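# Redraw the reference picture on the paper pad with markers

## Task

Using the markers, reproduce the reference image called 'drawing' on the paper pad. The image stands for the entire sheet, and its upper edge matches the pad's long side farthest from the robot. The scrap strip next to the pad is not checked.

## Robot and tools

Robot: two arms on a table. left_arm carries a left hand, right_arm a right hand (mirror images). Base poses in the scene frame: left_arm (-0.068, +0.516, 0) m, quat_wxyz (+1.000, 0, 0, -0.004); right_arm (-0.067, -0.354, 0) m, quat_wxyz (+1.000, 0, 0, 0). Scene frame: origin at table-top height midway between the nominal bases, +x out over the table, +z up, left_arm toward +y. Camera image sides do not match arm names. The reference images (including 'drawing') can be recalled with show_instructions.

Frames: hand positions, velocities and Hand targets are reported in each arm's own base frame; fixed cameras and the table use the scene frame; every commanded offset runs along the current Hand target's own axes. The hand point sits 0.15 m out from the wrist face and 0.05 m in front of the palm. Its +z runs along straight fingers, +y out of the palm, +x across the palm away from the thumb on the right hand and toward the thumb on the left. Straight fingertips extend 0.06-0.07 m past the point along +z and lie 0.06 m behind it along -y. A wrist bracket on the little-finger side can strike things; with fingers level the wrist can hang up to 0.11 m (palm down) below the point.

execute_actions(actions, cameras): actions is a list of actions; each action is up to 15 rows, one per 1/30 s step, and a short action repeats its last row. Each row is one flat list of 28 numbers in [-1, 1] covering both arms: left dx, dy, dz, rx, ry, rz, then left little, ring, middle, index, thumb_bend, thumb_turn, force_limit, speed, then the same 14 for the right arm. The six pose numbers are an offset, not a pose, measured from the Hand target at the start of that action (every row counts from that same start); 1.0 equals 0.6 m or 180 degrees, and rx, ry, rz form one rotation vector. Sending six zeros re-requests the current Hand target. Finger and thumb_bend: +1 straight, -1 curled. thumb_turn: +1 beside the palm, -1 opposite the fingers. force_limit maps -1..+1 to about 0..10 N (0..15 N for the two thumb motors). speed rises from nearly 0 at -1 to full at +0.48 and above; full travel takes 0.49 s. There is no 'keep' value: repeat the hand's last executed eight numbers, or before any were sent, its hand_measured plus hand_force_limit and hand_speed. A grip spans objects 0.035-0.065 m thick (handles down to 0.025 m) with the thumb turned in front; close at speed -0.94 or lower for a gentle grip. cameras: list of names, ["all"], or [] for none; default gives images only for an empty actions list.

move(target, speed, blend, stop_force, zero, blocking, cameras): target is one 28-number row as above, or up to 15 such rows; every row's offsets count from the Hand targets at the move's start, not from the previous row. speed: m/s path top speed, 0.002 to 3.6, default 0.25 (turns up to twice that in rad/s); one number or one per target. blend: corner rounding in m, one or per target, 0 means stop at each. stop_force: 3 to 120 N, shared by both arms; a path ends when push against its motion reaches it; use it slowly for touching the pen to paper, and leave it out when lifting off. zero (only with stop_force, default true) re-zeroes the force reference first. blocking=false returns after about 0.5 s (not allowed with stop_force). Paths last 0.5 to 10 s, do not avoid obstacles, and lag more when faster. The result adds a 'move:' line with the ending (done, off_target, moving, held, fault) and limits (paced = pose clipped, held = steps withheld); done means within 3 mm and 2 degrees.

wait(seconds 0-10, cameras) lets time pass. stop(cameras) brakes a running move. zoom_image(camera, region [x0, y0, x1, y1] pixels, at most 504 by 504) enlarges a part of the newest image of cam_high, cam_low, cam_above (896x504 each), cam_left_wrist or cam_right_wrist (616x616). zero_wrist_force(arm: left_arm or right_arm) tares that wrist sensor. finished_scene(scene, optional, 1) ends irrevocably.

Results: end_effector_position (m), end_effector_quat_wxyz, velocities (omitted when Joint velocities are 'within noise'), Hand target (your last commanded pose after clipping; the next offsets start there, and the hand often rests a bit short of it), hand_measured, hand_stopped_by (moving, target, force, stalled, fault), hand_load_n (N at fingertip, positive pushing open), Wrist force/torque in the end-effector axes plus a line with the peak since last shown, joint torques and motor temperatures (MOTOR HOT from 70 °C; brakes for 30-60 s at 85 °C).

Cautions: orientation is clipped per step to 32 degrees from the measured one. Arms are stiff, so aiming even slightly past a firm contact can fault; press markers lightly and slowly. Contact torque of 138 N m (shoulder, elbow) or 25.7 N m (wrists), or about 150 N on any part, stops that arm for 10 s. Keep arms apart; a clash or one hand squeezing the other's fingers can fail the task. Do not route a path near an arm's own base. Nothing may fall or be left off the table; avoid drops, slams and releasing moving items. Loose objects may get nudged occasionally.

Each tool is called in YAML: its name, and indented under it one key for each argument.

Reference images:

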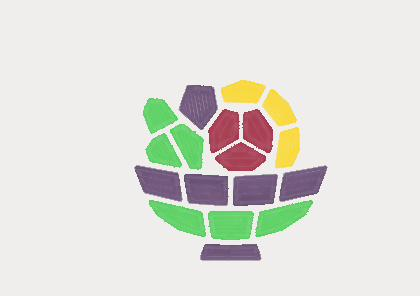

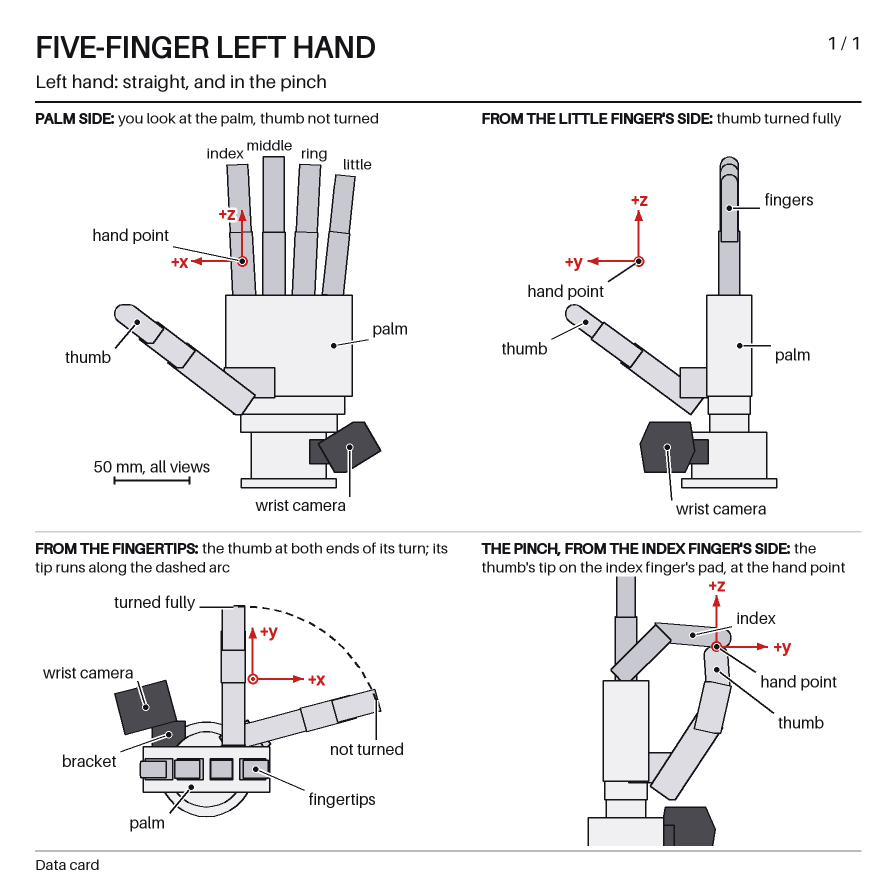

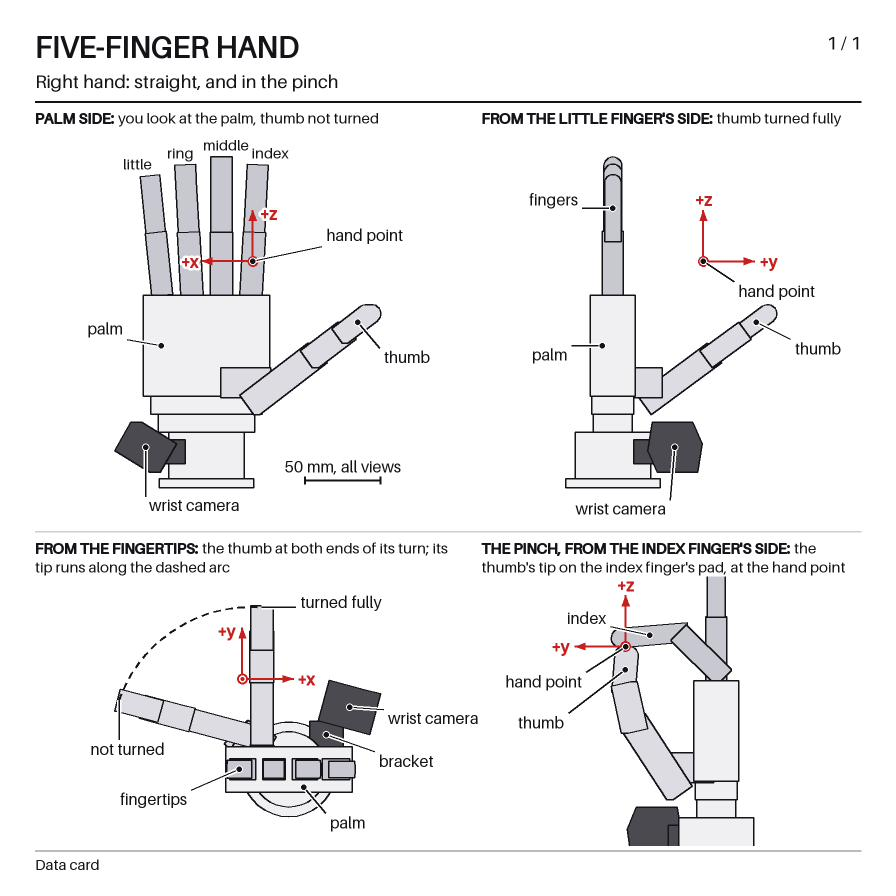

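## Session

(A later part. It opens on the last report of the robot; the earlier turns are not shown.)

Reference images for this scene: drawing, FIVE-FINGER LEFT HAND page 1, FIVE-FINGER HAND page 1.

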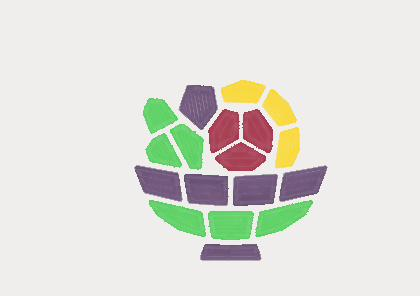

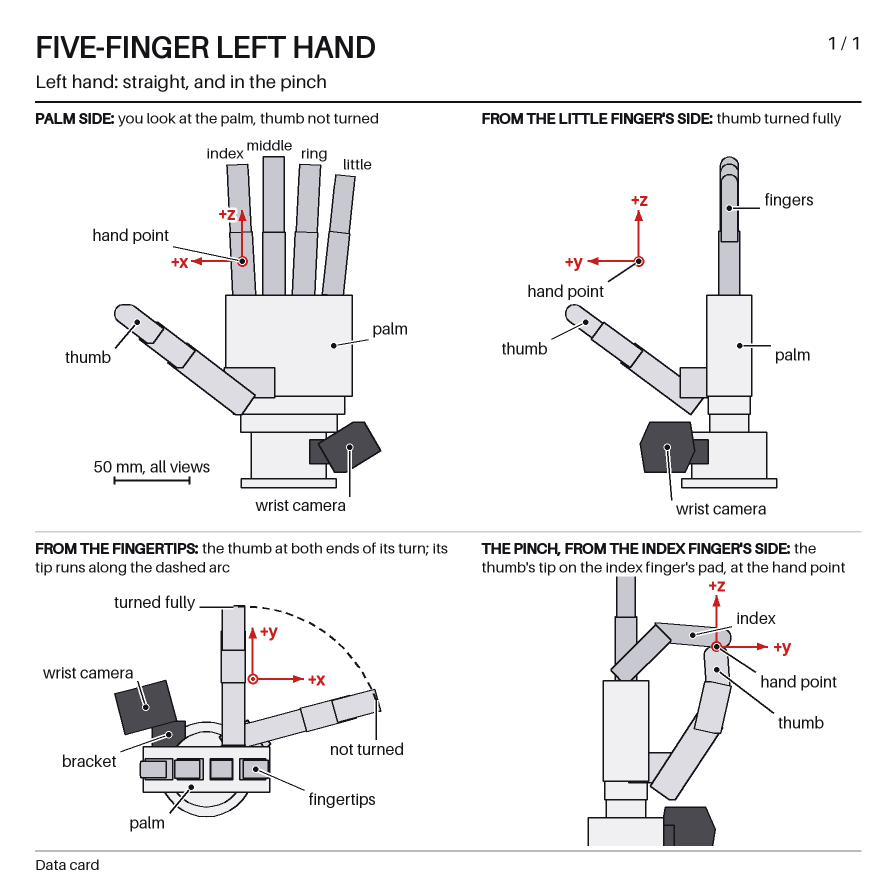

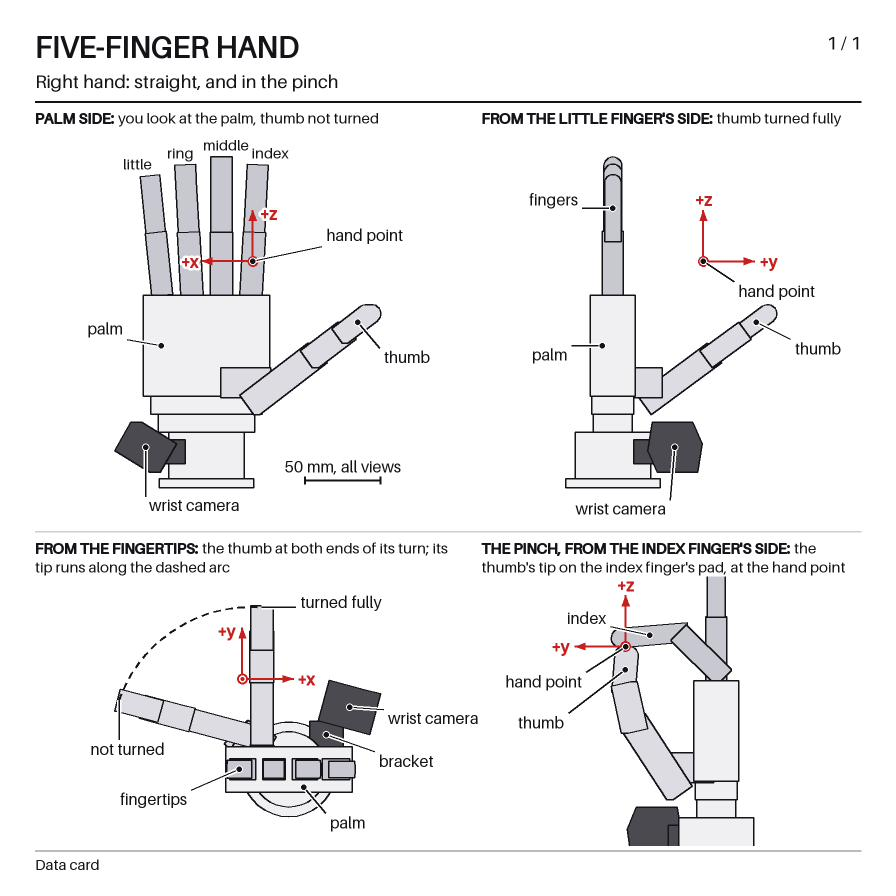

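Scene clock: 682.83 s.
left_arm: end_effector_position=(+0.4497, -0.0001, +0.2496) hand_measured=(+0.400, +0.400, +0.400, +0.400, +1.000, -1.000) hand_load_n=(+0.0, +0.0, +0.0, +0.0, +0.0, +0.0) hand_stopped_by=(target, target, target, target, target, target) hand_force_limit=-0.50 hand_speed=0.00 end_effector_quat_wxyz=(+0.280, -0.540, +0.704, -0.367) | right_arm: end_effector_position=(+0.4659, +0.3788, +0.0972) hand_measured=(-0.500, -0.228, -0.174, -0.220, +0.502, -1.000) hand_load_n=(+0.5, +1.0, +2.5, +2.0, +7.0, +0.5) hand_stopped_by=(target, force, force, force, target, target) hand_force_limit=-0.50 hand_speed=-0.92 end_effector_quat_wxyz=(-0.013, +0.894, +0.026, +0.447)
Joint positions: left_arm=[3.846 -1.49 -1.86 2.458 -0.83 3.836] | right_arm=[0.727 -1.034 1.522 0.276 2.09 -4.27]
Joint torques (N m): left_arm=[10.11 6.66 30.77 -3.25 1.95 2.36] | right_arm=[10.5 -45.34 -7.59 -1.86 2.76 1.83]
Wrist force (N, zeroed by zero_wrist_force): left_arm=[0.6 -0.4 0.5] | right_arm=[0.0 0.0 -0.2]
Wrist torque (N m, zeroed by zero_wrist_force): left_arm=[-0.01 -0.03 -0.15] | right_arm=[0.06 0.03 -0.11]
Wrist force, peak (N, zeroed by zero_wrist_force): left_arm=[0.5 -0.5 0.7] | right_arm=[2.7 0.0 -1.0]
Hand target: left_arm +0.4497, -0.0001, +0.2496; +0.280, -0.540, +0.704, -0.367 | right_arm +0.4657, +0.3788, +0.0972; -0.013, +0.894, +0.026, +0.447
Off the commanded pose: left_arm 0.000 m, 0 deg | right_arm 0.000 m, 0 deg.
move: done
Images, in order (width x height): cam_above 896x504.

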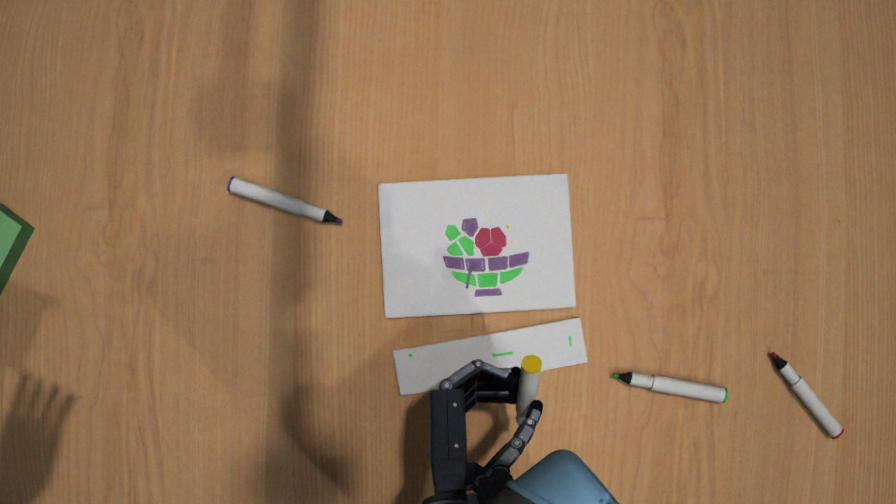

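move:
  target: [0,0,0,0,0,0,0.4,0.4,0.4,0.4,1,-1,-0.5,0,0.176,-0.053,0.323,0,0,0,-0.5,-0.5,-0.4,-0.5,0.5,-1,-0.5,-0.92]
  speed: 0.3

move:
  target:
    - [0,0,0,0,0,0,0.4,0.4,0.4,0.4,1,-1,-0.5,0,-0.0201,0,0.0151,0,0,0,-0.5,-0.5,-0.4,-0.5,0.5,-1,-0.5,-0.92]
    - [0,0,0,0,0,0,0.4,0.4,0.4,0.4,1,-1,-0.5,0,-0.01975,0.0278,0.0156,0,0,0,-0.5,-0.5,-0.4,-0.5,0.5,-1,-0.5,-0.92]
    - [0,0,0,0,0,0,0.4,0.4,0.4,0.4,1,-1,-0.5,0,-0.01805,0.029,0.0178,0,0,0,-0.5,-0.5,-0.4,-0.5,0.5,-1,-0.5,-0.92]
    - [0,0,0,0,0,0,0.4,0.4,0.4,0.4,1,-1,-0.5,0,-0.0184,-0.0003,0.0173,0,0,0,-0.5,-0.5,-0.4,-0.5,0.5,-1,-0.5,-0.92]
    - [0,0,0,0,0,0,0.4,0.4,0.4,0.4,1,-1,-0.5,0,-0.0167,-0.0005,0.0196,0,0,0,-0.5,-0.5,-0.4,-0.5,0.5,-1,-0.5,-0.92]
    - [0,0,0,0,0,0,0.4,0.4,0.4,0.4,1,-1,-0.5,0,-0.01635,0.0304,0.0201,0,0,0,-0.5,-0.5,-0.4,-0.5,0.5,-1,-0.5,-0.92]
    - [0,0,0,0,0,0,0.4,0.4,0.4,0.4,1,-1,-0.5,0,-0.0147,0.0315,0.0223,0,0,0,-0.5,-0.5,-0.4,-0.5,0.5,-1,-0.5,-0.92]
    - [0,0,0,0,0,0,0.4,0.4,0.4,0.4,1,-1,-0.5,0,-0.015,0.006,0.0219,0,0,0,-0.5,-0.5,-0.4,-0.5,0.5,-1,-0.5,-0.92]
    - [0,0,0,0,0,0,0.4,0.4,0.4,0.4,1,-1,-0.5,0,-0.0128,0.0151,0.0248,0,0,0,-0.5,-0.5,-0.4,-0.5,0.5,-1,-0.5,-0.92]
    - [0,0,0,0,0,0,0.4,0.4,0.4,0.4,1,-1,-0.5,0,-0.0147,0.0316,0.0223,0,0,0,-0.5,-0.5,-0.4,-0.5,0.5,-1,-0.5,-0.92]
    - [0,0,0,0,0,0,0.4,0.4,0.4,0.4,1,-1,-0.5,0,-0.0214,0.0265,0.0134,0,0,0,-0.5,-0.5,-0.4,-0.5,0.5,-1,-0.5,-0.92]
    - [0,0,0,0,0,0,0.4,0.4,0.4,0.4,1,-1,-0.5,0,-0.0217,0.0002,0.0129,0,0,0,-0.5,-0.5,-0.4,-0.5,0.5,-1,-0.5,-0.92]
    - [0,0,0,0,0,0,0.4,0.4,0.4,0.4,1,-1,-0.5,0,-0.0166,-0.0006,0.0198,0,0,0,-0.5,-0.5,-0.4,-0.5,0.5,-1,-0.5,-0.92]
    - [0,0,0,0,0,0,0.4,0.4,0.4,0.4,1,-1,-0.5,0,-0.0128,0.0151,0.0248,0,0,0,-0.5,-0.5,-0.4,-0.5,0.5,-1,-0.5,-0.92]
  speed: [0.02,0.04,0.04,0.04,0.04,0.04,0.04,0.04,0.04,0.04,0.04,0.04,0.04,0.04]
  blend: [0,0.0008,0.0008,0.0008,0.0008,0.0008,0.0008,0.0008,0,0,0,0,0,0]

move:
  target:
    - [0,0,0,0,0,0,0.4,0.4,0.4,0.4,1,-1,-0.5,0,-0.0012,-0.0001,-0.0016,0,0,0,-0.5,-0.5,-0.4,-0.5,0.5,-1,-0.5,-0.92]
    - [0,0,0,0,0,0,0.4,0.4,0.4,0.4,1,-1,-0.5,0,-0.0029,0.014,-0.0038,0,0,0,-0.5,-0.5,-0.4,-0.5,0.5,-1,-0.5,-0.92]
    - [0,0,0,0,0,0,0.4,0.4,0.4,0.4,1,-1,-0.5,0,-0.0075,0.0101,-0.01,0,0,0,-0.5,-0.5,-0.4,-0.5,0.5,-1,-0.5,-0.92]
    - [0,0,0,0,0,0,0.4,0.4,0.4,0.4,1,-1,-0.5,0,-0.0078,-0.0133,-0.0104,0,0,0,-0.5,-0.5,-0.4,-0.5,0.5,-1,-0.5,-0.92]
    - [0,0,0,0,0,0,0.4,0.4,0.4,0.4,1,-1,-0.5,0,-0.0045,-0.0137,-0.006,0,0,0,-0.5,-0.5,-0.4,-0.5,0.5,-1,-0.5,-0.92]
    - [0,0,0,0,0,0,0.4,0.4,0.4,0.4,1,-1,-0.5,0,-0.0012,-0.0001,-0.0016,0,0,0,-0.5,-0.5,-0.4,-0.5,0.5,-1,-0.5,-0.92]
    - [0,0,0,0,0,0,0.4,0.4,0.4,0.4,1,-1,-0.5,0,0.0188,-0.0001,-0.0166,0,0,0,-0.5,-0.5,-0.4,-0.5,0.5,-1,-0.5,-0.92]
  speed: [0.04,0.04,0.04,0.04,0.04,0.04,0.05]
  blend: [0.0008,0.0008,0.0008,0.0008,0.0008,0,0]

move:
  target: [0,0,0,0,0,0,0.4,0.4,0.4,0.4,1,-1,-0.5,0,-0.0049,0.0195,-0.0066,0,0,0,-0.5,-0.5,-0.4,-0.5,0.5,-1,-0.5,-0.92]
  speed: 0.15
  cameras: ["cam_above"]

zoom_image:
  camera: "cam_above"
  region: [450, 205, 540, 285]

Scene clock: 698.73 s.
left_arm: end_effector_position=(+0.4497, -0.0001, +0.2496) hand_measured=(+0.400, +0.400, +0.400, +0.400, +1.000, -1.000) hand_load_n=(+0.0, +0.0, +0.0, +0.0, +0.0, +0.0) hand_stopped_by=(target, target, target, target, target, target) hand_force_limit=-0.50 hand_speed=0.00 end_effector_quat_wxyz=(+0.280, -0.540, +0.704, -0.367) | right_arm: end_effector_position=(+0.6819, +0.4231, +0.0653) hand_measured=(-0.500, -0.228, -0.174, -0.220, +0.502, -1.000) hand_load_n=(+0.0, +1.0, +2.5, +2.0, +6.5, +1.0) hand_stopped_by=(target, force, force, force, target, target) hand_force_limit=-0.50 hand_speed=-0.92 end_effector_quat_wxyz=(-0.013, +0.894, +0.026, +0.447)
Joint positions: left_arm=[3.846 -1.49 -1.86 2.458 -0.83 3.836] | right_arm=[0.565 -0.585 0.795 0.5 1.97 -4.391]
Joint torques (N m): left_arm=[9.7 4.86 31.01 -3.14 2.2 2.06] | right_arm=[-8.09 -47.52 -33.56 3.14 2.53 1.7]
Wrist force (N, zeroed by zero_wrist_force): left_arm=[0.4 -0.3 0.5] | right_arm=[-0.3 0.2 -0.2]
Wrist torque (N m, zeroed by zero_wrist_force): left_arm=[-0.01 0.00 -0.16] | right_arm=[0.04 0.09 -0.13]
Wrist force, peak (N, zeroed by zero_wrist_force): left_arm=[0.5 -0.4 0.8] | right_arm=[-0.6 -0.1 -1.1]
Hand target: left_arm +0.4497, -0.0001, +0.2496; +0.280, -0.540, +0.704, -0.367 | right_arm +0.6819, +0.4232, +0.0653; -0.013, +0.894, +0.026, +0.447
Off the commanded pose: left_arm 0.000 m, 0 deg | right_arm 0.000 m, 0 deg.
move: done

Scene clock: 704.77 s.
left_arm: end_effector_position=(+0.4497, -0.0001, +0.2496) hand_measured=(+0.400, +0.400, +0.400, +0.400, +1.000, -1.000) hand_load_n=(+0.0, +0.0, +0.0, +0.0, +0.0, +0.0) hand_stopped_by=(target, target, target, target, target, target) hand_force_limit=-0.50 hand_speed=0.00 end_effector_quat_wxyz=(+0.280, -0.540, +0.704, -0.367) | right_arm: end_effector_position=(+0.6896, +0.4147, +0.0503) hand_measured=(-0.500, -0.228, -0.174, -0.220, +0.502, -1.000) hand_load_n=(+0.0, +1.5, +3.0, +1.0, +7.0, -0.5) hand_stopped_by=(target, force, force, force, target, target) hand_force_limit=-0.50 hand_speed=-0.92 end_effector_quat_wxyz=(-0.013, +0.894, +0.026, +0.447)
Joint positions: left_arm=[3.846 -1.49 -1.86 2.458 -0.83 3.836] | right_arm=[0.548 -0.576 0.815 0.466 1.957 -4.403]
Joint torques (N m): left_arm=[9.39 5.79 29.54 -2.97 2.3 2.27] | right_arm=[-11.2 -59.56 -10.07 -1.78 -1.74 -2.11]
Wrist force (N, zeroed by zero_wrist_force): left_arm=[0.5 -0.4 0.5] | right_arm=[0.5 -0.3 -1.2]
Wrist torque (N m, zeroed by zero_wrist_force): left_arm=[-0.02 -0.01 -0.16] | right_arm=[0.04 0.03 -0.03]
Wrist force, peak (N, zeroed by zero_wrist_force): left_arm=[0.5 -0.5 0.7] | right_arm=[2.0 -0.3 -0.8]
Hand target: left_arm +0.4497, -0.0001, +0.2496; +0.280, -0.540, +0.704, -0.367 | right_arm +0.6897, +0.4145, +0.0503; -0.013, +0.894, +0.026, +0.447
Off the commanded pose: left_arm 0.000 m, 0 deg | right_arm 0.000 m, 0 deg.
move: done

Scene clock: 706.87 s.
left_arm: end_effector_position=(+0.4497, -0.0001, +0.2496) hand_measured=(+0.400, +0.400, +0.400, +0.400, +1.000, -1.000) hand_load_n=(+0.0, +0.0, +0.0, +0.0, +0.0, +0.0) hand_stopped_by=(target, target, target, target, target, target) hand_force_limit=-0.50 hand_speed=0.00 end_effector_quat_wxyz=(+0.280, -0.540, +0.704, -0.367) | right_arm: end_effector_position=(+0.6885, +0.4145, +0.0651) hand_measured=(-0.500, -0.228, -0.174, -0.220, +0.502, -1.000) hand_load_n=(+0.0, +0.5, +3.0, +2.5, +7.0, +0.5) hand_stopped_by=(target, force, force, force, target, target) hand_force_limit=-0.50 hand_speed=-0.92 end_effector_quat_wxyz=(-0.013, +0.894, +0.026, +0.447)
Joint positions: left_arm=[3.846 -1.49 -1.86 2.458 -0.83 3.836] | right_arm=[0.549 -0.59 0.803 0.492 1.958 -4.403]
Joint torques (N m): left_arm=[9.63 6.38 30.88 -3 1.89 1.93] | right_arm=[-10.22 -59.79 -33.88 3.24 -1.34 -0.74]
Wrist force (N, zeroed by zero_wrist_force): left_arm=[0.3 -0.3 0.4] | right_arm=[-0.3 0.0 -0.2]
Wrist torque (N m, zeroed by zero_wrist_force): left_arm=[0.00 0.01 -0.17] | right_arm=[0.01 0.09 -0.04]
Wrist force, peak (N, zeroed by zero_wrist_force): left_arm=[0.4 -0.5 0.6] | right_arm=[1.5 0.8 -0.7]
Hand target: left_arm +0.4497, -0.0001, +0.2496; +0.280, -0.540, +0.704, -0.367 | right_arm +0.6885, +0.4145, +0.0653; -0.013, +0.894, +0.026, +0.447
Off the commanded pose: left_arm 0.000 m, 0 deg | right_arm 0.000 m, 0 deg.
move: done; blend cut to 0.0006 m at target 1

Scene clock: 707.83 s.
left_arm: end_effector_position=(+0.4497, -0.0001, +0.2496) hand_measured=(+0.400, +0.400, +0.400, +0.400, +1.000, -1.000) hand_load_n=(+0.0, +0.0, -0.5, +0.0, +0.0, +0.0) hand_stopped_by=(target, target, target, target, target, target) hand_force_limit=-0.50 hand_speed=0.00 end_effector_quat_wxyz=(+0.280, -0.540, +0.704, -0.367) | right_arm: end_effector_position=(+0.6843, +0.4026, +0.0653) hand_measured=(-0.500, -0.228, -0.174, -0.220, +0.502, -1.000) hand_load_n=(+0.5, +0.5, +3.0, +2.5, +7.0, +0.0) hand_stopped_by=(target, force, force, force, target, target) hand_force_limit=-0.50 hand_speed=-0.92 end_effector_quat_wxyz=(-0.013, +0.894, +0.026, +0.447)
Joint positions: left_arm=[3.846 -1.49 -1.86 2.458 -0.83 3.836] | right_arm=[0.537 -0.626 0.871 0.457 1.949 -4.411]
Joint torques (N m): left_arm=[7.64 4.96 29.09 -3.12 1.99 1.98] | right_arm=[-10.43 -58.63 -9.94 -1.99 -1.94 -2.16]
Wrist force (N, zeroed by zero_wrist_force): left_arm=[0.4 -0.3 0.6] | right_arm=[0.0 0.0 -0.1]
Wrist torque (N m, zeroed by zero_wrist_force): left_arm=[0.00 0.00 -0.17] | right_arm=[0.00 0.01 -0.01]
Wrist force, peak (N, zeroed by zero_wrist_force): left_arm=[0.5 -0.4 0.6] | right_arm=[-0.6 0.0 -0.1]
Hand target: left_arm +0.4497, -0.0001, +0.2496; +0.280, -0.540, +0.704, -0.367 | right_arm +0.6843, +0.4026, +0.0653; -0.013, +0.894, +0.026, +0.447
Off the commanded pose: left_arm 0.000 m, 0 deg | right_arm 0.000 m, 0 deg.
move: done
Images, in order (width x height): cam_above 896x504.

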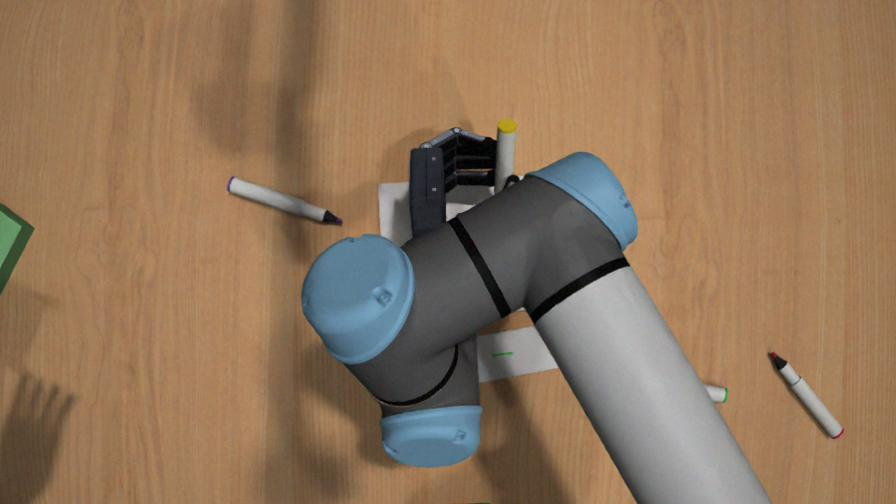

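Scaled by 5.600.

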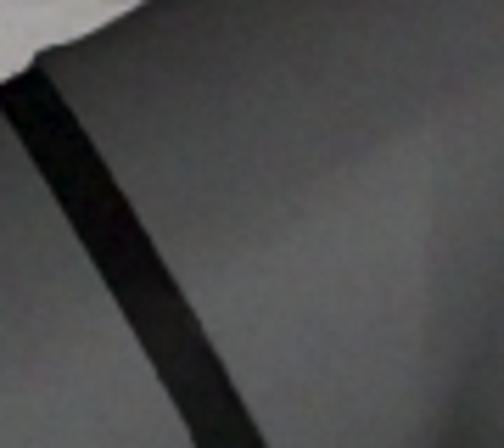

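move:
  target:
    - [0,0,0,0,0,0,0.4,0.4,0.4,0.4,1,-1,-0.5,0,-0.0201,0,0.0151,0,0,0,-0.5,-0.5,-0.4,-0.5,0.5,-1,-0.5,-0.92]
    - [0,0,0,0,0,0,0.4,0.4,0.4,0.4,1,-1,-0.5,0,-0.02,0.0061,0.0152,0,0,0,-0.5,-0.5,-0.4,-0.5,0.5,-1,-0.5,-0.92]
    - [0,0,0,0,0,0,0.4,0.4,0.4,0.4,1,-1,-0.5,0,-0.0216,0.0106,0.0131,0,0,0,-0.5,-0.5,-0.4,-0.5,0.5,-1,-0.5,-0.92]
    - [0,0,0,0,0,0,0.4,0.4,0.4,0.4,1,-1,-0.5,0,-0.0217,-0.0013,0.0129,0,0,0,-0.5,-0.5,-0.4,-0.5,0.5,-1,-0.5,-0.92]
    - [0,0,0,0,0,0,0.4,0.4,0.4,0.4,1,-1,-0.5,0,-0.02335,0.00065,0.0108,0,0,0,-0.5,-0.5,-0.4,-0.5,0.5,-1,-0.5,-0.92]
    - [0,0,0,0,0,0,0.4,0.4,0.4,0.4,1,-1,-0.5,0,-0.0232,0.0149,0.011,0,0,0,-0.5,-0.5,-0.4,-0.5,0.5,-1,-0.5,-0.92]
    - [0,0,0,0,0,0,0.4,0.4,0.4,0.4,1,-1,-0.5,0,-0.0248,0.017,0.0089,0,0,0,-0.5,-0.5,-0.4,-0.5,0.5,-1,-0.5,-0.92]
    - [0,0,0,0,0,0,0.4,0.4,0.4,0.4,1,-1,-0.5,0,-0.025,0.0025,0.0086,0,0,0,-0.5,-0.5,-0.4,-0.5,0.5,-1,-0.5,-0.92]
    - [0,0,0,0,0,0,0.4,0.4,0.4,0.4,1,-1,-0.5,0,-0.0266,0.0045,0.0065,0,0,0,-0.5,-0.5,-0.4,-0.5,0.5,-1,-0.5,-0.92]
    - [0,0,0,0,0,0,0.4,0.4,0.4,0.4,1,-1,-0.5,0,-0.0264,0.0187,0.0067,0,0,0,-0.5,-0.5,-0.4,-0.5,0.5,-1,-0.5,-0.92]
    - [0,0,0,0,0,0,0.4,0.4,0.4,0.4,1,-1,-0.5,0,-0.028,0.0202,0.0046,0,0,0,-0.5,-0.5,-0.4,-0.5,0.5,-1,-0.5,-0.92]
    - [0,0,0,0,0,0,0.4,0.4,0.4,0.4,1,-1,-0.5,0,-0.0282,0.0063,0.0043,0,0,0,-0.5,-0.5,-0.4,-0.5,0.5,-1,-0.5,-0.92]
    - [0,0,0,0,0,0,0.4,0.4,0.4,0.4,1,-1,-0.5,0,-0.0298,0.0083,0.0022,0,0,0,-0.5,-0.5,-0.4,-0.5,0.5,-1,-0.5,-0.92]
    - [0,0,0,0,0,0,0.4,0.4,0.4,0.4,1,-1,-0.5,0,-0.0296,0.0217,0.0024,0,0,0,-0.5,-0.5,-0.4,-0.5,0.5,-1,-0.5,-0.92]
  speed: [0.02,0.04,0.04,0.04,0.04,0.04,0.04,0.04,0.04,0.04,0.04,0.04,0.04,0.04]
  blend: [0,0.0008,0.0008,0.0008,0.0008,0.0008,0.0008,0.0008,0.0008,0.0008,0.0008,0.0008,0.0008,0]

move:
  target:
    - [0,0,0,0,0,0,0.4,0.4,0.4,0.4,1,-1,-0.5,0,-0.0016,0.0015,-0.0021,0,0,0,-0.5,-0.5,-0.4,-0.5,0.5,-1,-0.5,-0.92]
    - [0,0,0,0,0,0,0.4,0.4,0.4,0.4,1,-1,-0.5,0,-0.0018,-0.0116,-0.0024,0,0,0,-0.5,-0.5,-0.4,-0.5,0.5,-1,-0.5,-0.92]
    - [0,0,0,0,0,0,0.4,0.4,0.4,0.4,1,-1,-0.5,0,-0.0032,-0.0099,-0.0043,0,0,0,-0.5,-0.5,-0.4,-0.5,0.5,-1,-0.5,-0.92]
    - [0,0,0,0,0,0,0.4,0.4,0.4,0.4,1,-1,-0.5,0,-0.0033,-0.0035,-0.0044,0,0,0,-0.5,-0.5,-0.4,-0.5,0.5,-1,-0.5,-0.92]
    - [0,0,0,0,0,0,0.4,0.4,0.4,0.4,1,-1,-0.5,0,-0.0044,-0.0085,-0.0058,0,0,0,-0.5,-0.5,-0.4,-0.5,0.5,-1,-0.5,-0.92]
    - [0,0,0,0,0,0,0.4,0.4,0.4,0.4,1,-1,-0.5,0,0.0081,-0.0233,0.0108,0,0,0,-0.5,-0.5,-0.4,-0.5,0.5,-1,-0.5,-0.92]
    - [0,0,0,0,0,0,0.4,0.4,0.4,0.4,1,-1,-0.5,0,0.01115,-0.0199,0.0149,0,0,0,-0.5,-0.5,-0.4,-0.5,0.5,-1,-0.5,-0.92]
    - [0,0,0,0,0,0,0.4,0.4,0.4,0.4,1,-1,-0.5,0,0.0061,-0.0059,0.0081,0,0,0,-0.5,-0.5,-0.4,-0.5,0.5,-1,-0.5,-0.92]
    - [0,0,0,0,0,0,0.4,0.4,0.4,0.4,1,-1,-0.5,0,-0.0023,0.0022,-0.00305,0,0,0,-0.5,-0.5,-0.4,-0.5,0.5,-1,-0.5,-0.92]
    - [0,0,0,0,0,0,0.4,0.4,0.4,0.4,1,-1,-0.5,0,-0.0044,-0.0085,-0.0058,0,0,0,-0.5,-0.5,-0.4,-0.5,0.5,-1,-0.5,-0.92]
    - [0,0,0,0,0,0,0.4,0.4,0.4,0.4,1,-1,-0.5,0,-0.003,-0.0082,-0.004,0,0,0,-0.5,-0.5,-0.4,-0.5,0.5,-1,-0.5,-0.92]
    - [0,0,0,0,0,0,0.4,0.4,0.4,0.4,1,-1,-0.5,0,0.008,-0.021,0.0106,0,0,0,-0.5,-0.5,-0.4,-0.5,0.5,-1,-0.5,-0.92]
    - [0,0,0,0,0,0,0.4,0.4,0.4,0.4,1,-1,-0.5,0,0.0095,-0.0194,0.0127,0,0,0,-0.5,-0.5,-0.4,-0.5,0.5,-1,-0.5,-0.92]
    - [0,0,0,0,0,0,0.4,0.4,0.4,0.4,1,-1,-0.5,0,0.0052,-0.0073,0.007,0,0,0,-0.5,-0.5,-0.4,-0.5,0.5,-1,-0.5,-0.92]
    - [0,0,0,0,0,0,0.4,0.4,0.4,0.4,1,-1,-0.5,0,-0.0016,-0.0004,-0.0021,0,0,0,-0.5,-0.5,-0.4,-0.5,0.5,-1,-0.5,-0.92]
  speed: [0.04,0.04,0.04,0.04,0.04,0.04,0.04,0.04,0.04,0.04,0.04,0.04,0.04,0.04,0.04]
  blend: [0.0008,0.0008,0.0008,0.0008,0,0,0,0,0,0,0.0008,0.0008,0.0008,0.0008,0]

move:
  target:
    - [0,0,0,0,0,0,0.4,0.4,0.4,0.4,1,-1,-0.5,0,0.02,0,-0.015,0,0,0,-0.5,-0.5,-0.4,-0.5,0.5,-1,-0.5,-0.92]
    - [0,0,0,0,0,0,0.4,0.4,0.4,0.4,1,-1,-0.5,0,0.0134,-0.0069,-0.0238,0,0,0,-0.5,-0.5,-0.4,-0.5,0.5,-1,-0.5,-0.92]
  speed: [0.05,0.15]
  blend: [0.001,0]

move:
  target:
    - [0,0,0,0,0,0,0.4,0.4,0.4,0.4,1,-1,-0.5,0,-0.0201,0,0.0151,0,0,0,-0.5,-0.5,-0.4,-0.5,0.5,-1,-0.5,-0.92]
    - [0,0,0,0,0,0,0.4,0.4,0.4,0.4,1,-1,-0.5,0,-0.03645,-0.00105,-0.0067,0,0,0,-0.5,-0.5,-0.4,-0.5,0.5,-1,-0.5,-0.92]
    - [0,0,0,0,0,0,0.4,0.4,0.4,0.4,1,-1,-0.5,0,-0.0363,0.0018,-0.0065,0,0,0,-0.5,-0.5,-0.4,-0.5,0.5,-1,-0.5,-0.92]
    - [0,0,0,0,0,0,0.4,0.4,0.4,0.4,1,-1,-0.5,0,-0.0199,0.0028,0.0154,0,0,0,-0.5,-0.5,-0.4,-0.5,0.5,-1,-0.5,-0.92]
    - [0,0,0,0,0,0,0.4,0.4,0.4,0.4,1,-1,-0.5,0,-0.0196,0.0056,0.0158,0,0,0,-0.5,-0.5,-0.4,-0.5,0.5,-1,-0.5,-0.92]
    - [0,0,0,0,0,0,0.4,0.4,0.4,0.4,1,-1,-0.5,0,-0.0362,0.0046,-0.00635,0,0,0,-0.5,-0.5,-0.4,-0.5,0.5,-1,-0.5,-0.92]
    - [0,0,0,0,0,0,0.4,0.4,0.4,0.4,1,-1,-0.5,0,-0.0361,0.0055,-0.00626,0,0,0,-0.5,-0.5,-0.4,-0.5,0.5,-1,-0.5,-0.92]
    - [0,0,0,0,0,0,0.4,0.4,0.4,0.4,1,-1,-0.5,0,-0.0327,0.0073,-0.0018,0,0,0,-0.5,-0.5,-0.4,-0.5,0.5,-1,-0.5,-0.92]
    - [0,0,0,0,0,0,0.4,0.4,0.4,0.4,1,-1,-0.5,0,-0.0193,0.00845,0.0162,0,0,0,-0.5,-0.5,-0.4,-0.5,0.5,-1,-0.5,-0.92]
    - [0,0,0,0,0,0,0.4,0.4,0.4,0.4,1,-1,-0.5,0,-0.019,0.0119,0.0166,0,0,0,-0.5,-0.5,-0.4,-0.5,0.5,-1,-0.5,-0.92]
    - [0,0,0,0,0,0,0.4,0.4,0.4,0.4,1,-1,-0.5,0,-0.0255,0.0113,0.0079,0,0,0,-0.5,-0.5,-0.4,-0.5,0.5,-1,-0.5,-0.92]
    - [0,0,0,0,0,0,0.4,0.4,0.4,0.4,1,-1,-0.5,0,-0.0361,0.0055,-0.00626,0,0,0,-0.5,-0.5,-0.4,-0.5,0.5,-1,-0.5,-0.92]
    - [0,0,0,0,0,0,0.4,0.4,0.4,0.4,1,-1,-0.5,0,-0.0366,-0.0039,-0.0069,0,0,0,-0.5,-0.5,-0.4,-0.5,0.5,-1,-0.5,-0.92]
    - [0,0,0,0,0,0,0.4,0.4,0.4,0.4,1,-1,-0.5,0,-0.0204,-0.0027,0.0147,0,0,0,-0.5,-0.5,-0.4,-0.5,0.5,-1,-0.5,-0.92]
    - [0,0,0,0,0,0,0.4,0.4,0.4,0.4,1,-1,-0.5,0,-0.019,0.0119,0.0166,0,0,0,-0.5,-0.5,-0.4,-0.5,0.5,-1,-0.5,-0.92]
  speed: [0.02,0.04,0.04,0.04,0.04,0.04,0.04,0.04,0.04,0.04,0.04,0.04,0.04,0.04,0.04]
  blend: [0,0.0008,0.0008,0.0008,0.0008,0.0008,0.0005,0.0008,0.0008,0,0,0,0,0,0]

move:
  target:
    - [0,0,0,0,0,0,0.4,0.4,0.4,0.4,1,-1,-0.5,0,-0.0013,-0.0019,-0.0017,0,0,0,-0.5,-0.5,-0.4,-0.5,0.5,-1,-0.5,-0.92]
    - [0,0,0,0,0,0,0.4,0.4,0.4,0.4,1,-1,-0.5,0,-0.00635,-0.0024,-0.0085,0,0,0,-0.5,-0.5,-0.4,-0.5,0.5,-1,-0.5,-0.92]
    - [0,0,0,0,0,0,0.4,0.4,0.4,0.4,1,-1,-0.5,0,-0.0161,-0.0079,-0.0215,0,0,0,-0.5,-0.5,-0.4,-0.5,0.5,-1,-0.5,-0.92]
    - [0,0,0,0,0,0,0.4,0.4,0.4,0.4,1,-1,-0.5,0,-0.0164,-0.0138,-0.0218,0,0,0,-0.5,-0.5,-0.4,-0.5,0.5,-1,-0.5,-0.92]
    - [0,0,0,0,0,0,0.4,0.4,0.4,0.4,1,-1,-0.5,0,-0.0024,-0.0128,-0.0032,0,0,0,-0.5,-0.5,-0.4,-0.5,0.5,-1,-0.5,-0.92]
    - [0,0,0,0,0,0,0.4,0.4,0.4,0.4,1,-1,-0.5,0,-0.0013,-0.0019,-0.0017,0,0,0,-0.5,-0.5,-0.4,-0.5,0.5,-1,-0.5,-0.92]
    - [0,0,0,0,0,0,0.4,0.4,0.4,0.4,1,-1,-0.5,0,0.0187,-0.0019,-0.0167,0,0,0,-0.5,-0.5,-0.4,-0.5,0.5,-1,-0.5,-0.92]
    - [0,0,0,0,0,0,0.4,0.4,0.4,0.4,1,-1,-0.5,0,-0.15,0.0062,-0.33,0,0,0,-0.5,-0.5,-0.4,-0.5,0.5,-1,-0.5,-0.92]
  speed: [0.04,0.04,0.04,0.04,0.04,0.04,0.05,0.3]
  blend: [0.0005,0.0008,0.0008,0.0008,0.0008,0,0,0]
  cameras: ["cam_above"]

zoom_image:
  camera: "cam_above"
  region: [440, 205, 540, 305]

Scene clock: 718.17 s.
left_arm: end_effector_position=(+0.4497, -0.0001, +0.2496) hand_measured=(+0.400, +0.400, +0.400, +0.400, +1.000, -1.000) hand_load_n=(+0.0, +0.0, +0.0, +0.0, +0.0, +0.0) hand_stopped_by=(target, target, target, target, target, target) hand_force_limit=-0.50 hand_speed=0.00 end_effector_quat_wxyz=(+0.280, -0.540, +0.704, -0.367) | right_arm: end_effector_position=(+0.6755, +0.3891, +0.0502) hand_measured=(-0.500, -0.228, -0.174, -0.220, +0.502, -1.000) hand_load_n=(+0.0, +1.5, +3.0, +1.5, +7.0, +0.0) hand_stopped_by=(target, force, force, force, target, target) hand_force_limit=-0.50 hand_speed=-0.92 end_effector_quat_wxyz=(-0.013, +0.894, +0.026, +0.447)
Joint positions: left_arm=[3.846 -1.49 -1.86 2.458 -0.83 3.836] | right_arm=[0.526 -0.659 0.974 0.384 1.94 -4.419]
Joint torques (N m): left_arm=[10.13 6.55 30.43 -3.35 2.33 1.64] | right_arm=[-10.38 -56.54 -9.32 -1.66 -1.81 -2.15]
Wrist force (N, zeroed by zero_wrist_force): left_arm=[0.5 -0.2 0.5] | right_arm=[0.8 -0.6 -0.5]
Wrist torque (N m, zeroed by zero_wrist_force): left_arm=[0.01 -0.02 -0.16] | right_arm=[-0.04 -0.03 0.01]
Wrist force, peak (N, zeroed by zero_wrist_force): left_arm=[0.6 -0.4 0.6] | right_arm=[1.8 0.6 -0.2]
Hand target: left_arm +0.4497, -0.0001, +0.2496; +0.280, -0.540, +0.704, -0.367 | right_arm +0.6755, +0.3890, +0.0503; -0.013, +0.894, +0.026, +0.447
Off the commanded pose: left_arm 0.000 m, 0 deg | right_arm 0.000 m, 0 deg.
move: done

Scene clock: 722.83 s.
left_arm: end_effector_position=(+0.4497, -0.0001, +0.2496) hand_measured=(+0.400, +0.400, +0.400, +0.400, +1.000, -1.000) hand_load_n=(+0.0, +0.0, +0.0, +0.0, +0.0, +0.0) hand_stopped_by=(target, target, target, target, target, target) hand_force_limit=-0.50 hand_speed=0.00 end_effector_quat_wxyz=(+0.280, -0.540, +0.704, -0.367) | right_arm: end_effector_position=(+0.6740, +0.3892, +0.0502) hand_measured=(-0.500, -0.228, -0.174, -0.220, +0.502, -1.000) hand_load_n=(+0.0, +1.0, +3.0, +1.5, +7.0, +0.0) hand_stopped_by=(target, force, force, force, target, target) hand_force_limit=-0.50 hand_speed=-0.92 end_effector_quat_wxyz=(-0.013, +0.894, +0.026, +0.447)
Joint positions: left_arm=[3.846 -1.49 -1.86 2.458 -0.83 3.836] | right_arm=[0.527 -0.662 0.98 0.382 1.941 -4.418]
Joint torques (N m): left_arm=[9.24 5.47 29.73 -3.09 2.01 1.78] | right_arm=[-10.02 -56.85 -8.61 -1.61 -2.01 -2.19]
Wrist force (N, zeroed by zero_wrist_force): left_arm=[0.4 -0.2 0.4] | right_arm=[1.2 -0.5 -0.6]
Wrist torque (N m, zeroed by zero_wrist_force): left_arm=[0.02 0.00 -0.17] | right_arm=[-0.04 0.01 -0.02]
Wrist force, peak (N, zeroed by zero_wrist_force): left_arm=[0.5 -0.6 0.7] | right_arm=[1.6 0.1 -0.4]
Hand target: left_arm +0.4497, -0.0001, +0.2496; +0.280, -0.540, +0.704, -0.367 | right_arm +0.6739, +0.3892, +0.0502; -0.013, +0.894, +0.026, +0.447
Off the commanded pose: left_arm 0.000 m, 0 deg | right_arm 0.000 m, 0 deg.
move: done; blend cut to 0.0007 m at target 11

Scene clock: 723.73 s.
left_arm: end_effector_position=(+0.4497, -0.0001, +0.2496) hand_measured=(+0.400, +0.400, +0.400, +0.400, +1.000, -1.000) hand_load_n=(+0.0, +0.0, +0.0, +0.0, +0.0, +0.0) hand_stopped_by=(target, target, target, target, target, target) hand_force_limit=-0.50 hand_speed=0.00 end_effector_quat_wxyz=(+0.280, -0.540, +0.704, -0.367) | right_arm: end_effector_position=(+0.6673, +0.3928, +0.0652) hand_measured=(-0.500, -0.228, -0.174, -0.220, +0.502, -1.000) hand_load_n=(+0.0, +0.5, +3.0, +2.5, +6.5, +0.5) hand_stopped_by=(target, force, force, force, target, target) hand_force_limit=-0.50 hand_speed=-0.92 end_effector_quat_wxyz=(-0.013, +0.894, +0.026, +0.447)
Joint positions: left_arm=[3.846 -1.49 -1.86 2.458 -0.83 3.836] | right_arm=[0.537 -0.681 0.976 0.407 1.949 -4.411]
Joint torques (N m): left_arm=[9.94 6.32 29.02 -3.28 1.7 1.97] | right_arm=[11 -57.56 -10.79 3.08 2.43 1.78]
Wrist force (N, zeroed by zero_wrist_force): left_arm=[0.4 -0.2 0.4] | right_arm=[-0.1 -0.1 -0.1]
Wrist torque (N m, zeroed by zero_wrist_force): left_arm=[0.02 -0.01 -0.16] | right_arm=[-0.02 0.03 -0.12]
Wrist force, peak (N, zeroed by zero_wrist_force): left_arm=[0.6 -0.5 0.5] | right_arm=[1.2 -0.4 -0.5]
Hand target: left_arm +0.4497, -0.0001, +0.2496; +0.280, -0.540, +0.704, -0.367 | right_arm +0.6671, +0.3929, +0.0652; -0.013, +0.894, +0.026, +0.447
Off the commanded pose: left_arm 0.000 m, 0 deg | right_arm 0.000 m, 0 deg.
move: done

Scene clock: 729.70 s.
left_arm: end_effector_position=(+0.4497, -0.0001, +0.2496) hand_measured=(+0.400, +0.400, +0.400, +0.400, +1.000, -1.000) hand_load_n=(+0.0, +0.0, +0.0, +0.0, +0.0, +0.0) hand_stopped_by=(target, target, target, target, target, target) hand_force_limit=-0.50 hand_speed=0.00 end_effector_quat_wxyz=(+0.280, -0.540, +0.704, -0.367) | right_arm: end_effector_position=(+0.6686, +0.3860, +0.0501) hand_measured=(-0.500, -0.228, -0.174, -0.220, +0.502, -1.000) hand_load_n=(+0.0, +1.5, +3.0, +1.5, +7.0, +0.0) hand_stopped_by=(target, force, force, force, target, target) hand_force_limit=-0.50 hand_speed=-0.92 end_effector_quat_wxyz=(-0.013, +0.894, +0.026, +0.447)
Joint positions: left_arm=[3.846 -1.49 -1.86 2.458 -0.83 3.836] | right_arm=[0.527 -0.679 1.012 0.367 1.941 -4.418]
Joint torques (N m): left_arm=[10.1 8.91 29.85 -3.16 2.14 1.91] | right_arm=[-10.82 -56.95 -9.25 -1.74 -1.81 -2.19]
Wrist force (N, zeroed by zero_wrist_force): left_arm=[0.4 -0.4 0.6] | right_arm=[0.7 -0.8 -0.9]
Wrist torque (N m, zeroed by zero_wrist_force): left_arm=[-0.01 -0.01 -0.16] | right_arm=[-0.06 -0.01 -0.02]
Wrist force, peak (N, zeroed by zero_wrist_force): left_arm=[0.7 -0.4 0.6] | right_arm=[1.9 0.0 -0.4]
Hand target: left_arm +0.4497, -0.0001, +0.2496; +0.280, -0.540, +0.704, -0.367 | right_arm +0.6687, +0.3858, +0.0501; -0.013, +0.894, +0.026, +0.447
Off the commanded pose: left_arm 0.000 m, 0 deg | right_arm 0.000 m, 0 deg.
move: done; blend cut to 0.0003 m at target 6, 0.0003 m at target 7

Scene clock: 733.17 s.
left_arm: end_effector_position=(+0.4497, -0.0001, +0.2496) hand_measured=(+0.400, +0.400, +0.400, +0.400, +1.000, -1.000) hand_load_n=(+0.0, +0.0, +0.0, +0.0, +0.0, +0.0) hand_stopped_by=(target, target, target, target, target, target) hand_force_limit=-0.50 hand_speed=0.00 end_effector_quat_wxyz=(+0.280, -0.540, +0.704, -0.367) | right_arm: end_effector_position=(+0.4570, +0.3699, +0.0970) hand_measured=(-0.500, -0.228, -0.174, -0.220, +0.502, -1.000) hand_load_n=(+0.0, +1.0, +3.0, +2.5, +7.0, +0.5) hand_stopped_by=(target, force, force, force, target, target) hand_force_limit=-0.50 hand_speed=-0.92 end_effector_quat_wxyz=(-0.013, +0.894, +0.026, +0.447) end_effector_velocity=(-0.002, +0.000, +0.000) end_effector_angular_velocity=(+0.001, +0.000, +0.000)
Joint positions: left_arm=[3.846 -1.49 -1.86 2.458 -0.83 3.836] | right_arm=[0.726 -1.06 1.565 0.259 2.089 -4.271]
Joint velocities: left_arm=[within noise] | right_arm=[0.002 -0.003 0.005 -0.002 0.001 0.001]
Joint torques (N m): left_arm=[9.71 5.98 30.64 -3.08 1.83 1.9] | right_arm=[10.46 -43.18 -7.88 -1.46 2.63 1.55]
Wrist force (N, zeroed by zero_wrist_force): left_arm=[0.3 -0.3 0.5] | right_arm=[0.0 0.1 -0.1]
Wrist torque (N m, zeroed by zero_wrist_force): left_arm=[0.00 0.00 -0.16] | right_arm=[0.06 0.02 -0.11]
Wrist force, peak (N, zeroed by zero_wrist_force): left_arm=[0.5 -0.3 0.7] | right_arm=[1.8 0.1 -0.4]
Hand target: left_arm +0.4497, -0.0001, +0.2496; +0.280, -0.540, +0.704, -0.367 | right_arm +0.4568, +0.3699, +0.0970; -0.013, +0.894, +0.026, +0.447
Off the commanded pose: left_arm 0.000 m, 0 deg | right_arm 0.000 m, 0 deg.
move: done
Images, in order (width x height): cam_above 896x504.

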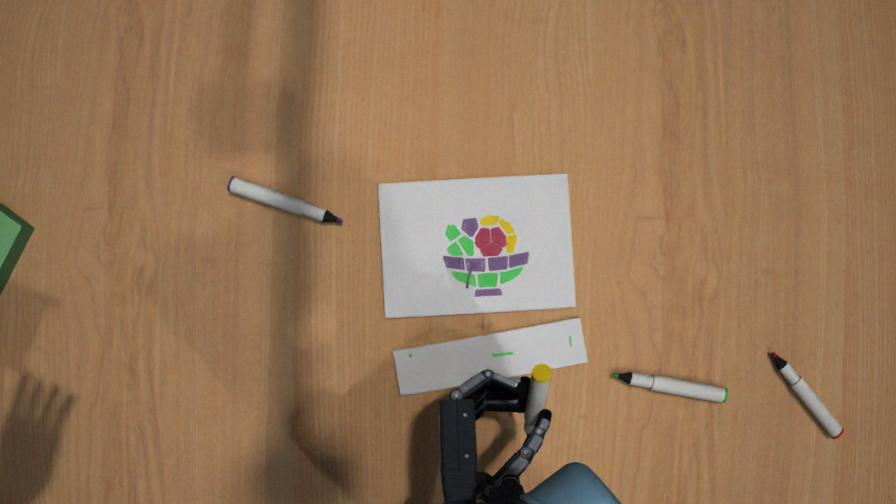

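Scaled by 5.040.

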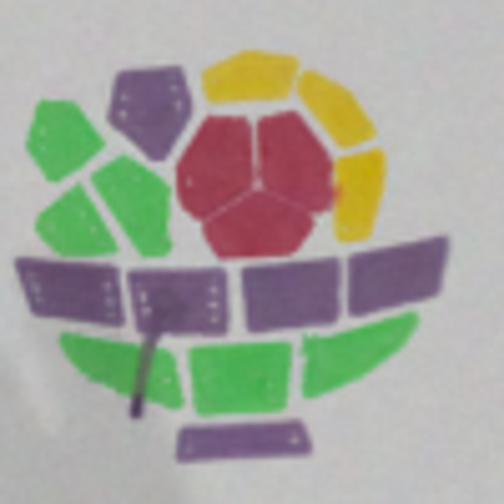

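zoom_image:
  camera: "cam_above"
  region: [495, 225, 525, 255]

zoom_image:
  camera: "cam_above"
  region: [450, 255, 490, 295]

Scaled by 16.800.

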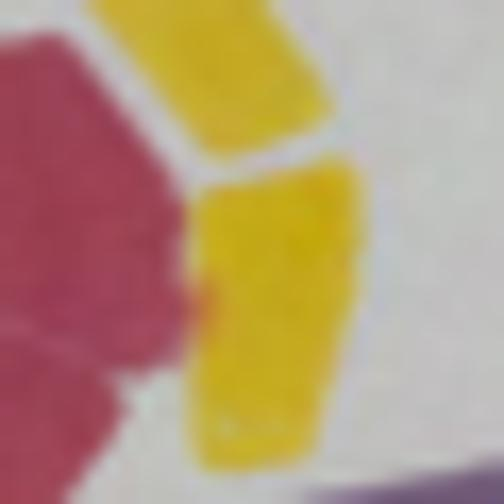

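Scaled by 12.600.

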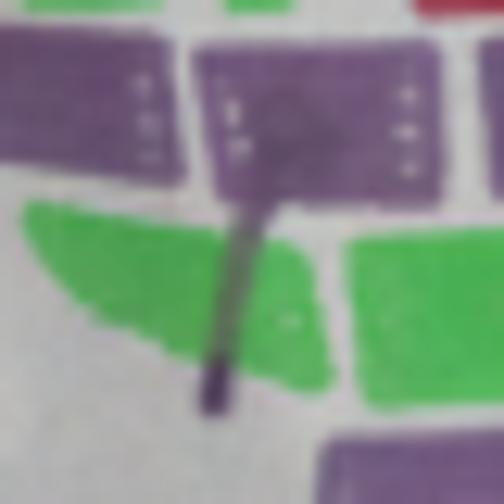

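move:
  target: [0,0,0,0,0,0,0.4,0.4,0.4,0.4,1,-1,-0.5,0,0.145,0.3219,0.2126,-0.0402,0.0562,0.5396,-0.5,-0.5,-0.4,-0.5,0.5,-1,-0.5,-0.92]
  speed: 0.4
  cameras: ["cam_above"]

move:
  target: [0,0,0,0,0,0,0.4,0.4,0.4,0.4,1,-1,-0.5,0,0,0.0901,0.0632,0,0,0,-0.5,-0.5,-0.4,-0.5,0.5,-1,-0.5,-0.92]
  speed: 0.12

move:
  target: [0,0,0,0,0,0,0.4,0.4,0.4,0.4,1,-1,-0.5,0,0,0.0082,0.0057,0,0,0,-0.5,-0.5,-0.4,-0.5,0.5,-1,-0.5,-0.92]
  speed: 0.01
  stop_force: 3
  cameras: ["cam_above"]

Scene clock: 739.60 s.
left_arm: end_effector_position=(+0.4497, -0.0001, +0.2496) hand_measured=(+0.400, +0.400, +0.400, +0.400, +1.000, -1.000) hand_load_n=(+0.0, +0.0, +0.0, +0.0, +0.0, +0.0) hand_stopped_by=(target, target, target, target, target, target) hand_force_limit=-0.50 hand_speed=0.00 end_effector_quat_wxyz=(+0.280, -0.540, +0.704, -0.367) | right_arm: end_effector_position=(+0.6220, +0.1860, +0.0902) hand_measured=(-0.500, -0.228, -0.174, -0.220, +0.502, -1.000) hand_load_n=(+0.0, +0.5, +3.0, +2.5, +7.0, +0.0) hand_stopped_by=(target, force, force, force, target, target) hand_force_limit=-0.50 hand_speed=-0.92 end_effector_quat_wxyz=(+0.295, -0.573, +0.678, -0.355)
Joint positions: left_arm=[3.846 -1.49 -1.86 2.458 -0.83 3.836] | right_arm=[0.115 -1.134 1.621 0.144 1.808 -2.98]
Joint torques (N m): left_arm=[9.02 6.63 28.25 -3.16 2.05 1.55] | right_arm=[-10.08 -28.66 -32.08 2.76 -2.16 1.75]
Wrist force (N, zeroed by zero_wrist_force): left_arm=[0.4 -0.2 0.3] | right_arm=[1.2 2.2 0.1]
Wrist torque (N m, zeroed by zero_wrist_force): left_arm=[0.02 -0.01 -0.16] | right_arm=[0.28 -0.19 0.12]
Wrist force, peak (N, zeroed by zero_wrist_force): left_arm=[0.6 -0.3 0.7] | right_arm=[1.6 2.3 0.2]
Hand target: left_arm +0.4497, -0.0001, +0.2496; +0.280, -0.540, +0.704, -0.367 | right_arm +0.6220, +0.1860, +0.0902; +0.295, -0.572, +0.678, -0.355
Off the commanded pose: left_arm 0.000 m, 0 deg | right_arm 0.000 m, 0 deg.
move: done
Images, in order (width x height): cam_above 896x504.

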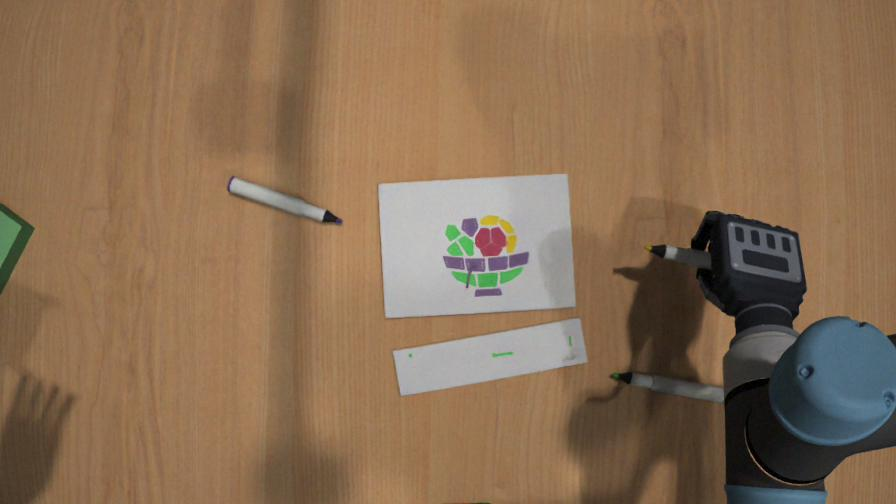

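Scene clock: 740.77 s.
left_arm: end_effector_position=(+0.4497, -0.0001, +0.2496) hand_measured=(+0.400, +0.400, +0.400, +0.400, +1.000, -1.000) hand_load_n=(+0.0, +0.0, +0.0, +0.0, +0.0, +0.0) hand_stopped_by=(target, target, target, target, target, target) hand_force_limit=-0.50 hand_speed=0.00 end_effector_quat_wxyz=(+0.280, -0.540, +0.704, -0.367) | right_arm: end_effector_position=(+0.6219, +0.1855, +0.0243) hand_measured=(-0.500, -0.228, -0.174, -0.220, +0.502, -1.000) hand_load_n=(+0.5, +0.5, +3.0, +2.0, +7.0, +0.0) hand_stopped_by=(target, force, force, force, target, target) hand_force_limit=-0.50 hand_speed=-0.92 end_effector_quat_wxyz=(+0.295, -0.572, +0.678, -0.355)
Joint positions: left_arm=[3.846 -1.49 -1.86 2.458 -0.83 3.836] | right_arm=[0.114 -1.051 1.689 -0.006 1.808 -2.98]
Joint torques (N m): left_arm=[9.47 6.19 29.98 -2.99 2.09 1.81] | right_arm=[-10.25 -29.9 -6.53 -2.12 -2 -2.2]
Wrist force (N, zeroed by zero_wrist_force): left_arm=[0.4 -0.3 0.5] | right_arm=[1.2 2.1 0.2]
Wrist torque (N m, zeroed by zero_wrist_force): left_arm=[0.01 -0.01 -0.16] | right_arm=[0.26 -0.20 0.18]
Wrist force, peak (N, zeroed by zero_wrist_force): left_arm=[0.5 -0.3 0.7] | right_arm=[1.4 2.7 0.5]
Hand target: left_arm +0.4497, -0.0001, +0.2496; +0.280, -0.540, +0.704, -0.367 | right_arm +0.6219, +0.1855, +0.0242; +0.295, -0.572, +0.678, -0.355
Off the commanded pose: left_arm 0.000 m, 0 deg | right_arm 0.000 m, 0 deg.
move: done

Scene clock: 742.57 s.
left_arm: end_effector_position=(+0.4497, -0.0001, +0.2496) hand_measured=(+0.400, +0.400, +0.400, +0.400, +1.000, -1.000) hand_load_n=(+0.0, +0.0, +0.0, -0.5, +0.0, +0.0) hand_stopped_by=(target, target, target, target, target, target) hand_force_limit=-0.50 hand_speed=0.00 end_effector_quat_wxyz=(+0.280, -0.540, +0.704, -0.367) | right_arm: end_effector_position=(+0.6219, +0.1855, +0.0197) hand_measured=(-0.500, -0.228, -0.174, -0.220, +0.502, -1.000) hand_load_n=(+0.0, +1.5, +2.5, +2.5, +7.0, +0.5) hand_stopped_by=(target, force, force, force, target, target) hand_force_limit=-0.50 hand_speed=-0.92 end_effector_quat_wxyz=(+0.295, -0.572, +0.678, -0.355)
Joint positions: left_arm=[3.846 -1.49 -1.86 2.458 -0.83 3.836] | right_arm=[0.114 -1.045 1.693 -0.016 1.808 -2.98]
Joint torques (N m): left_arm=[9.51 6.25 29.09 -2.84 1.88 1.87] | right_arm=[-8.24 -42.8 -29.25 2.06 -1.77 -2.21]
Wrist force (N, zeroed by zero_wrist_force): left_arm=[0.4 0.0 0.5] | right_arm=[1.3 1.9 0.0]
Wrist torque (N m, zeroed by zero_wrist_force): left_arm=[0.05 -0.01 -0.17] | right_arm=[0.24 -0.21 0.19]
Wrist force, peak (N, zeroed by zero_wrist_force): left_arm=[0.6 -0.4 0.5] | right_arm=[1.1 -4.2 -4.4]
Hand target: left_arm +0.4497, -0.0001, +0.2496; +0.280, -0.540, +0.704, -0.367 | right_arm +0.6219, +0.1855, +0.0197; +0.295, -0.572, +0.678, -0.355 (not the last commanded pose)
Off the commanded pose: left_arm 0.000 m, 0 deg | right_arm 0.002 m, 0 deg.
move: contact (right_arm)
Images, in order (width x height): cam_above 896x504.

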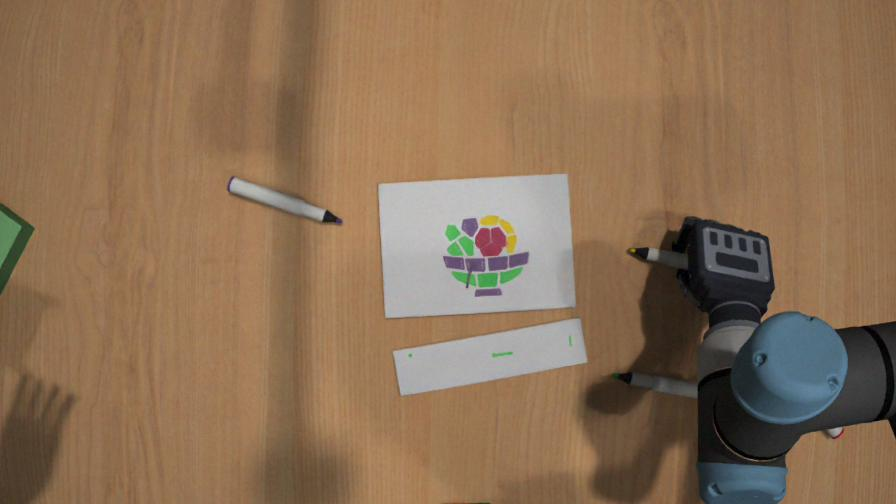

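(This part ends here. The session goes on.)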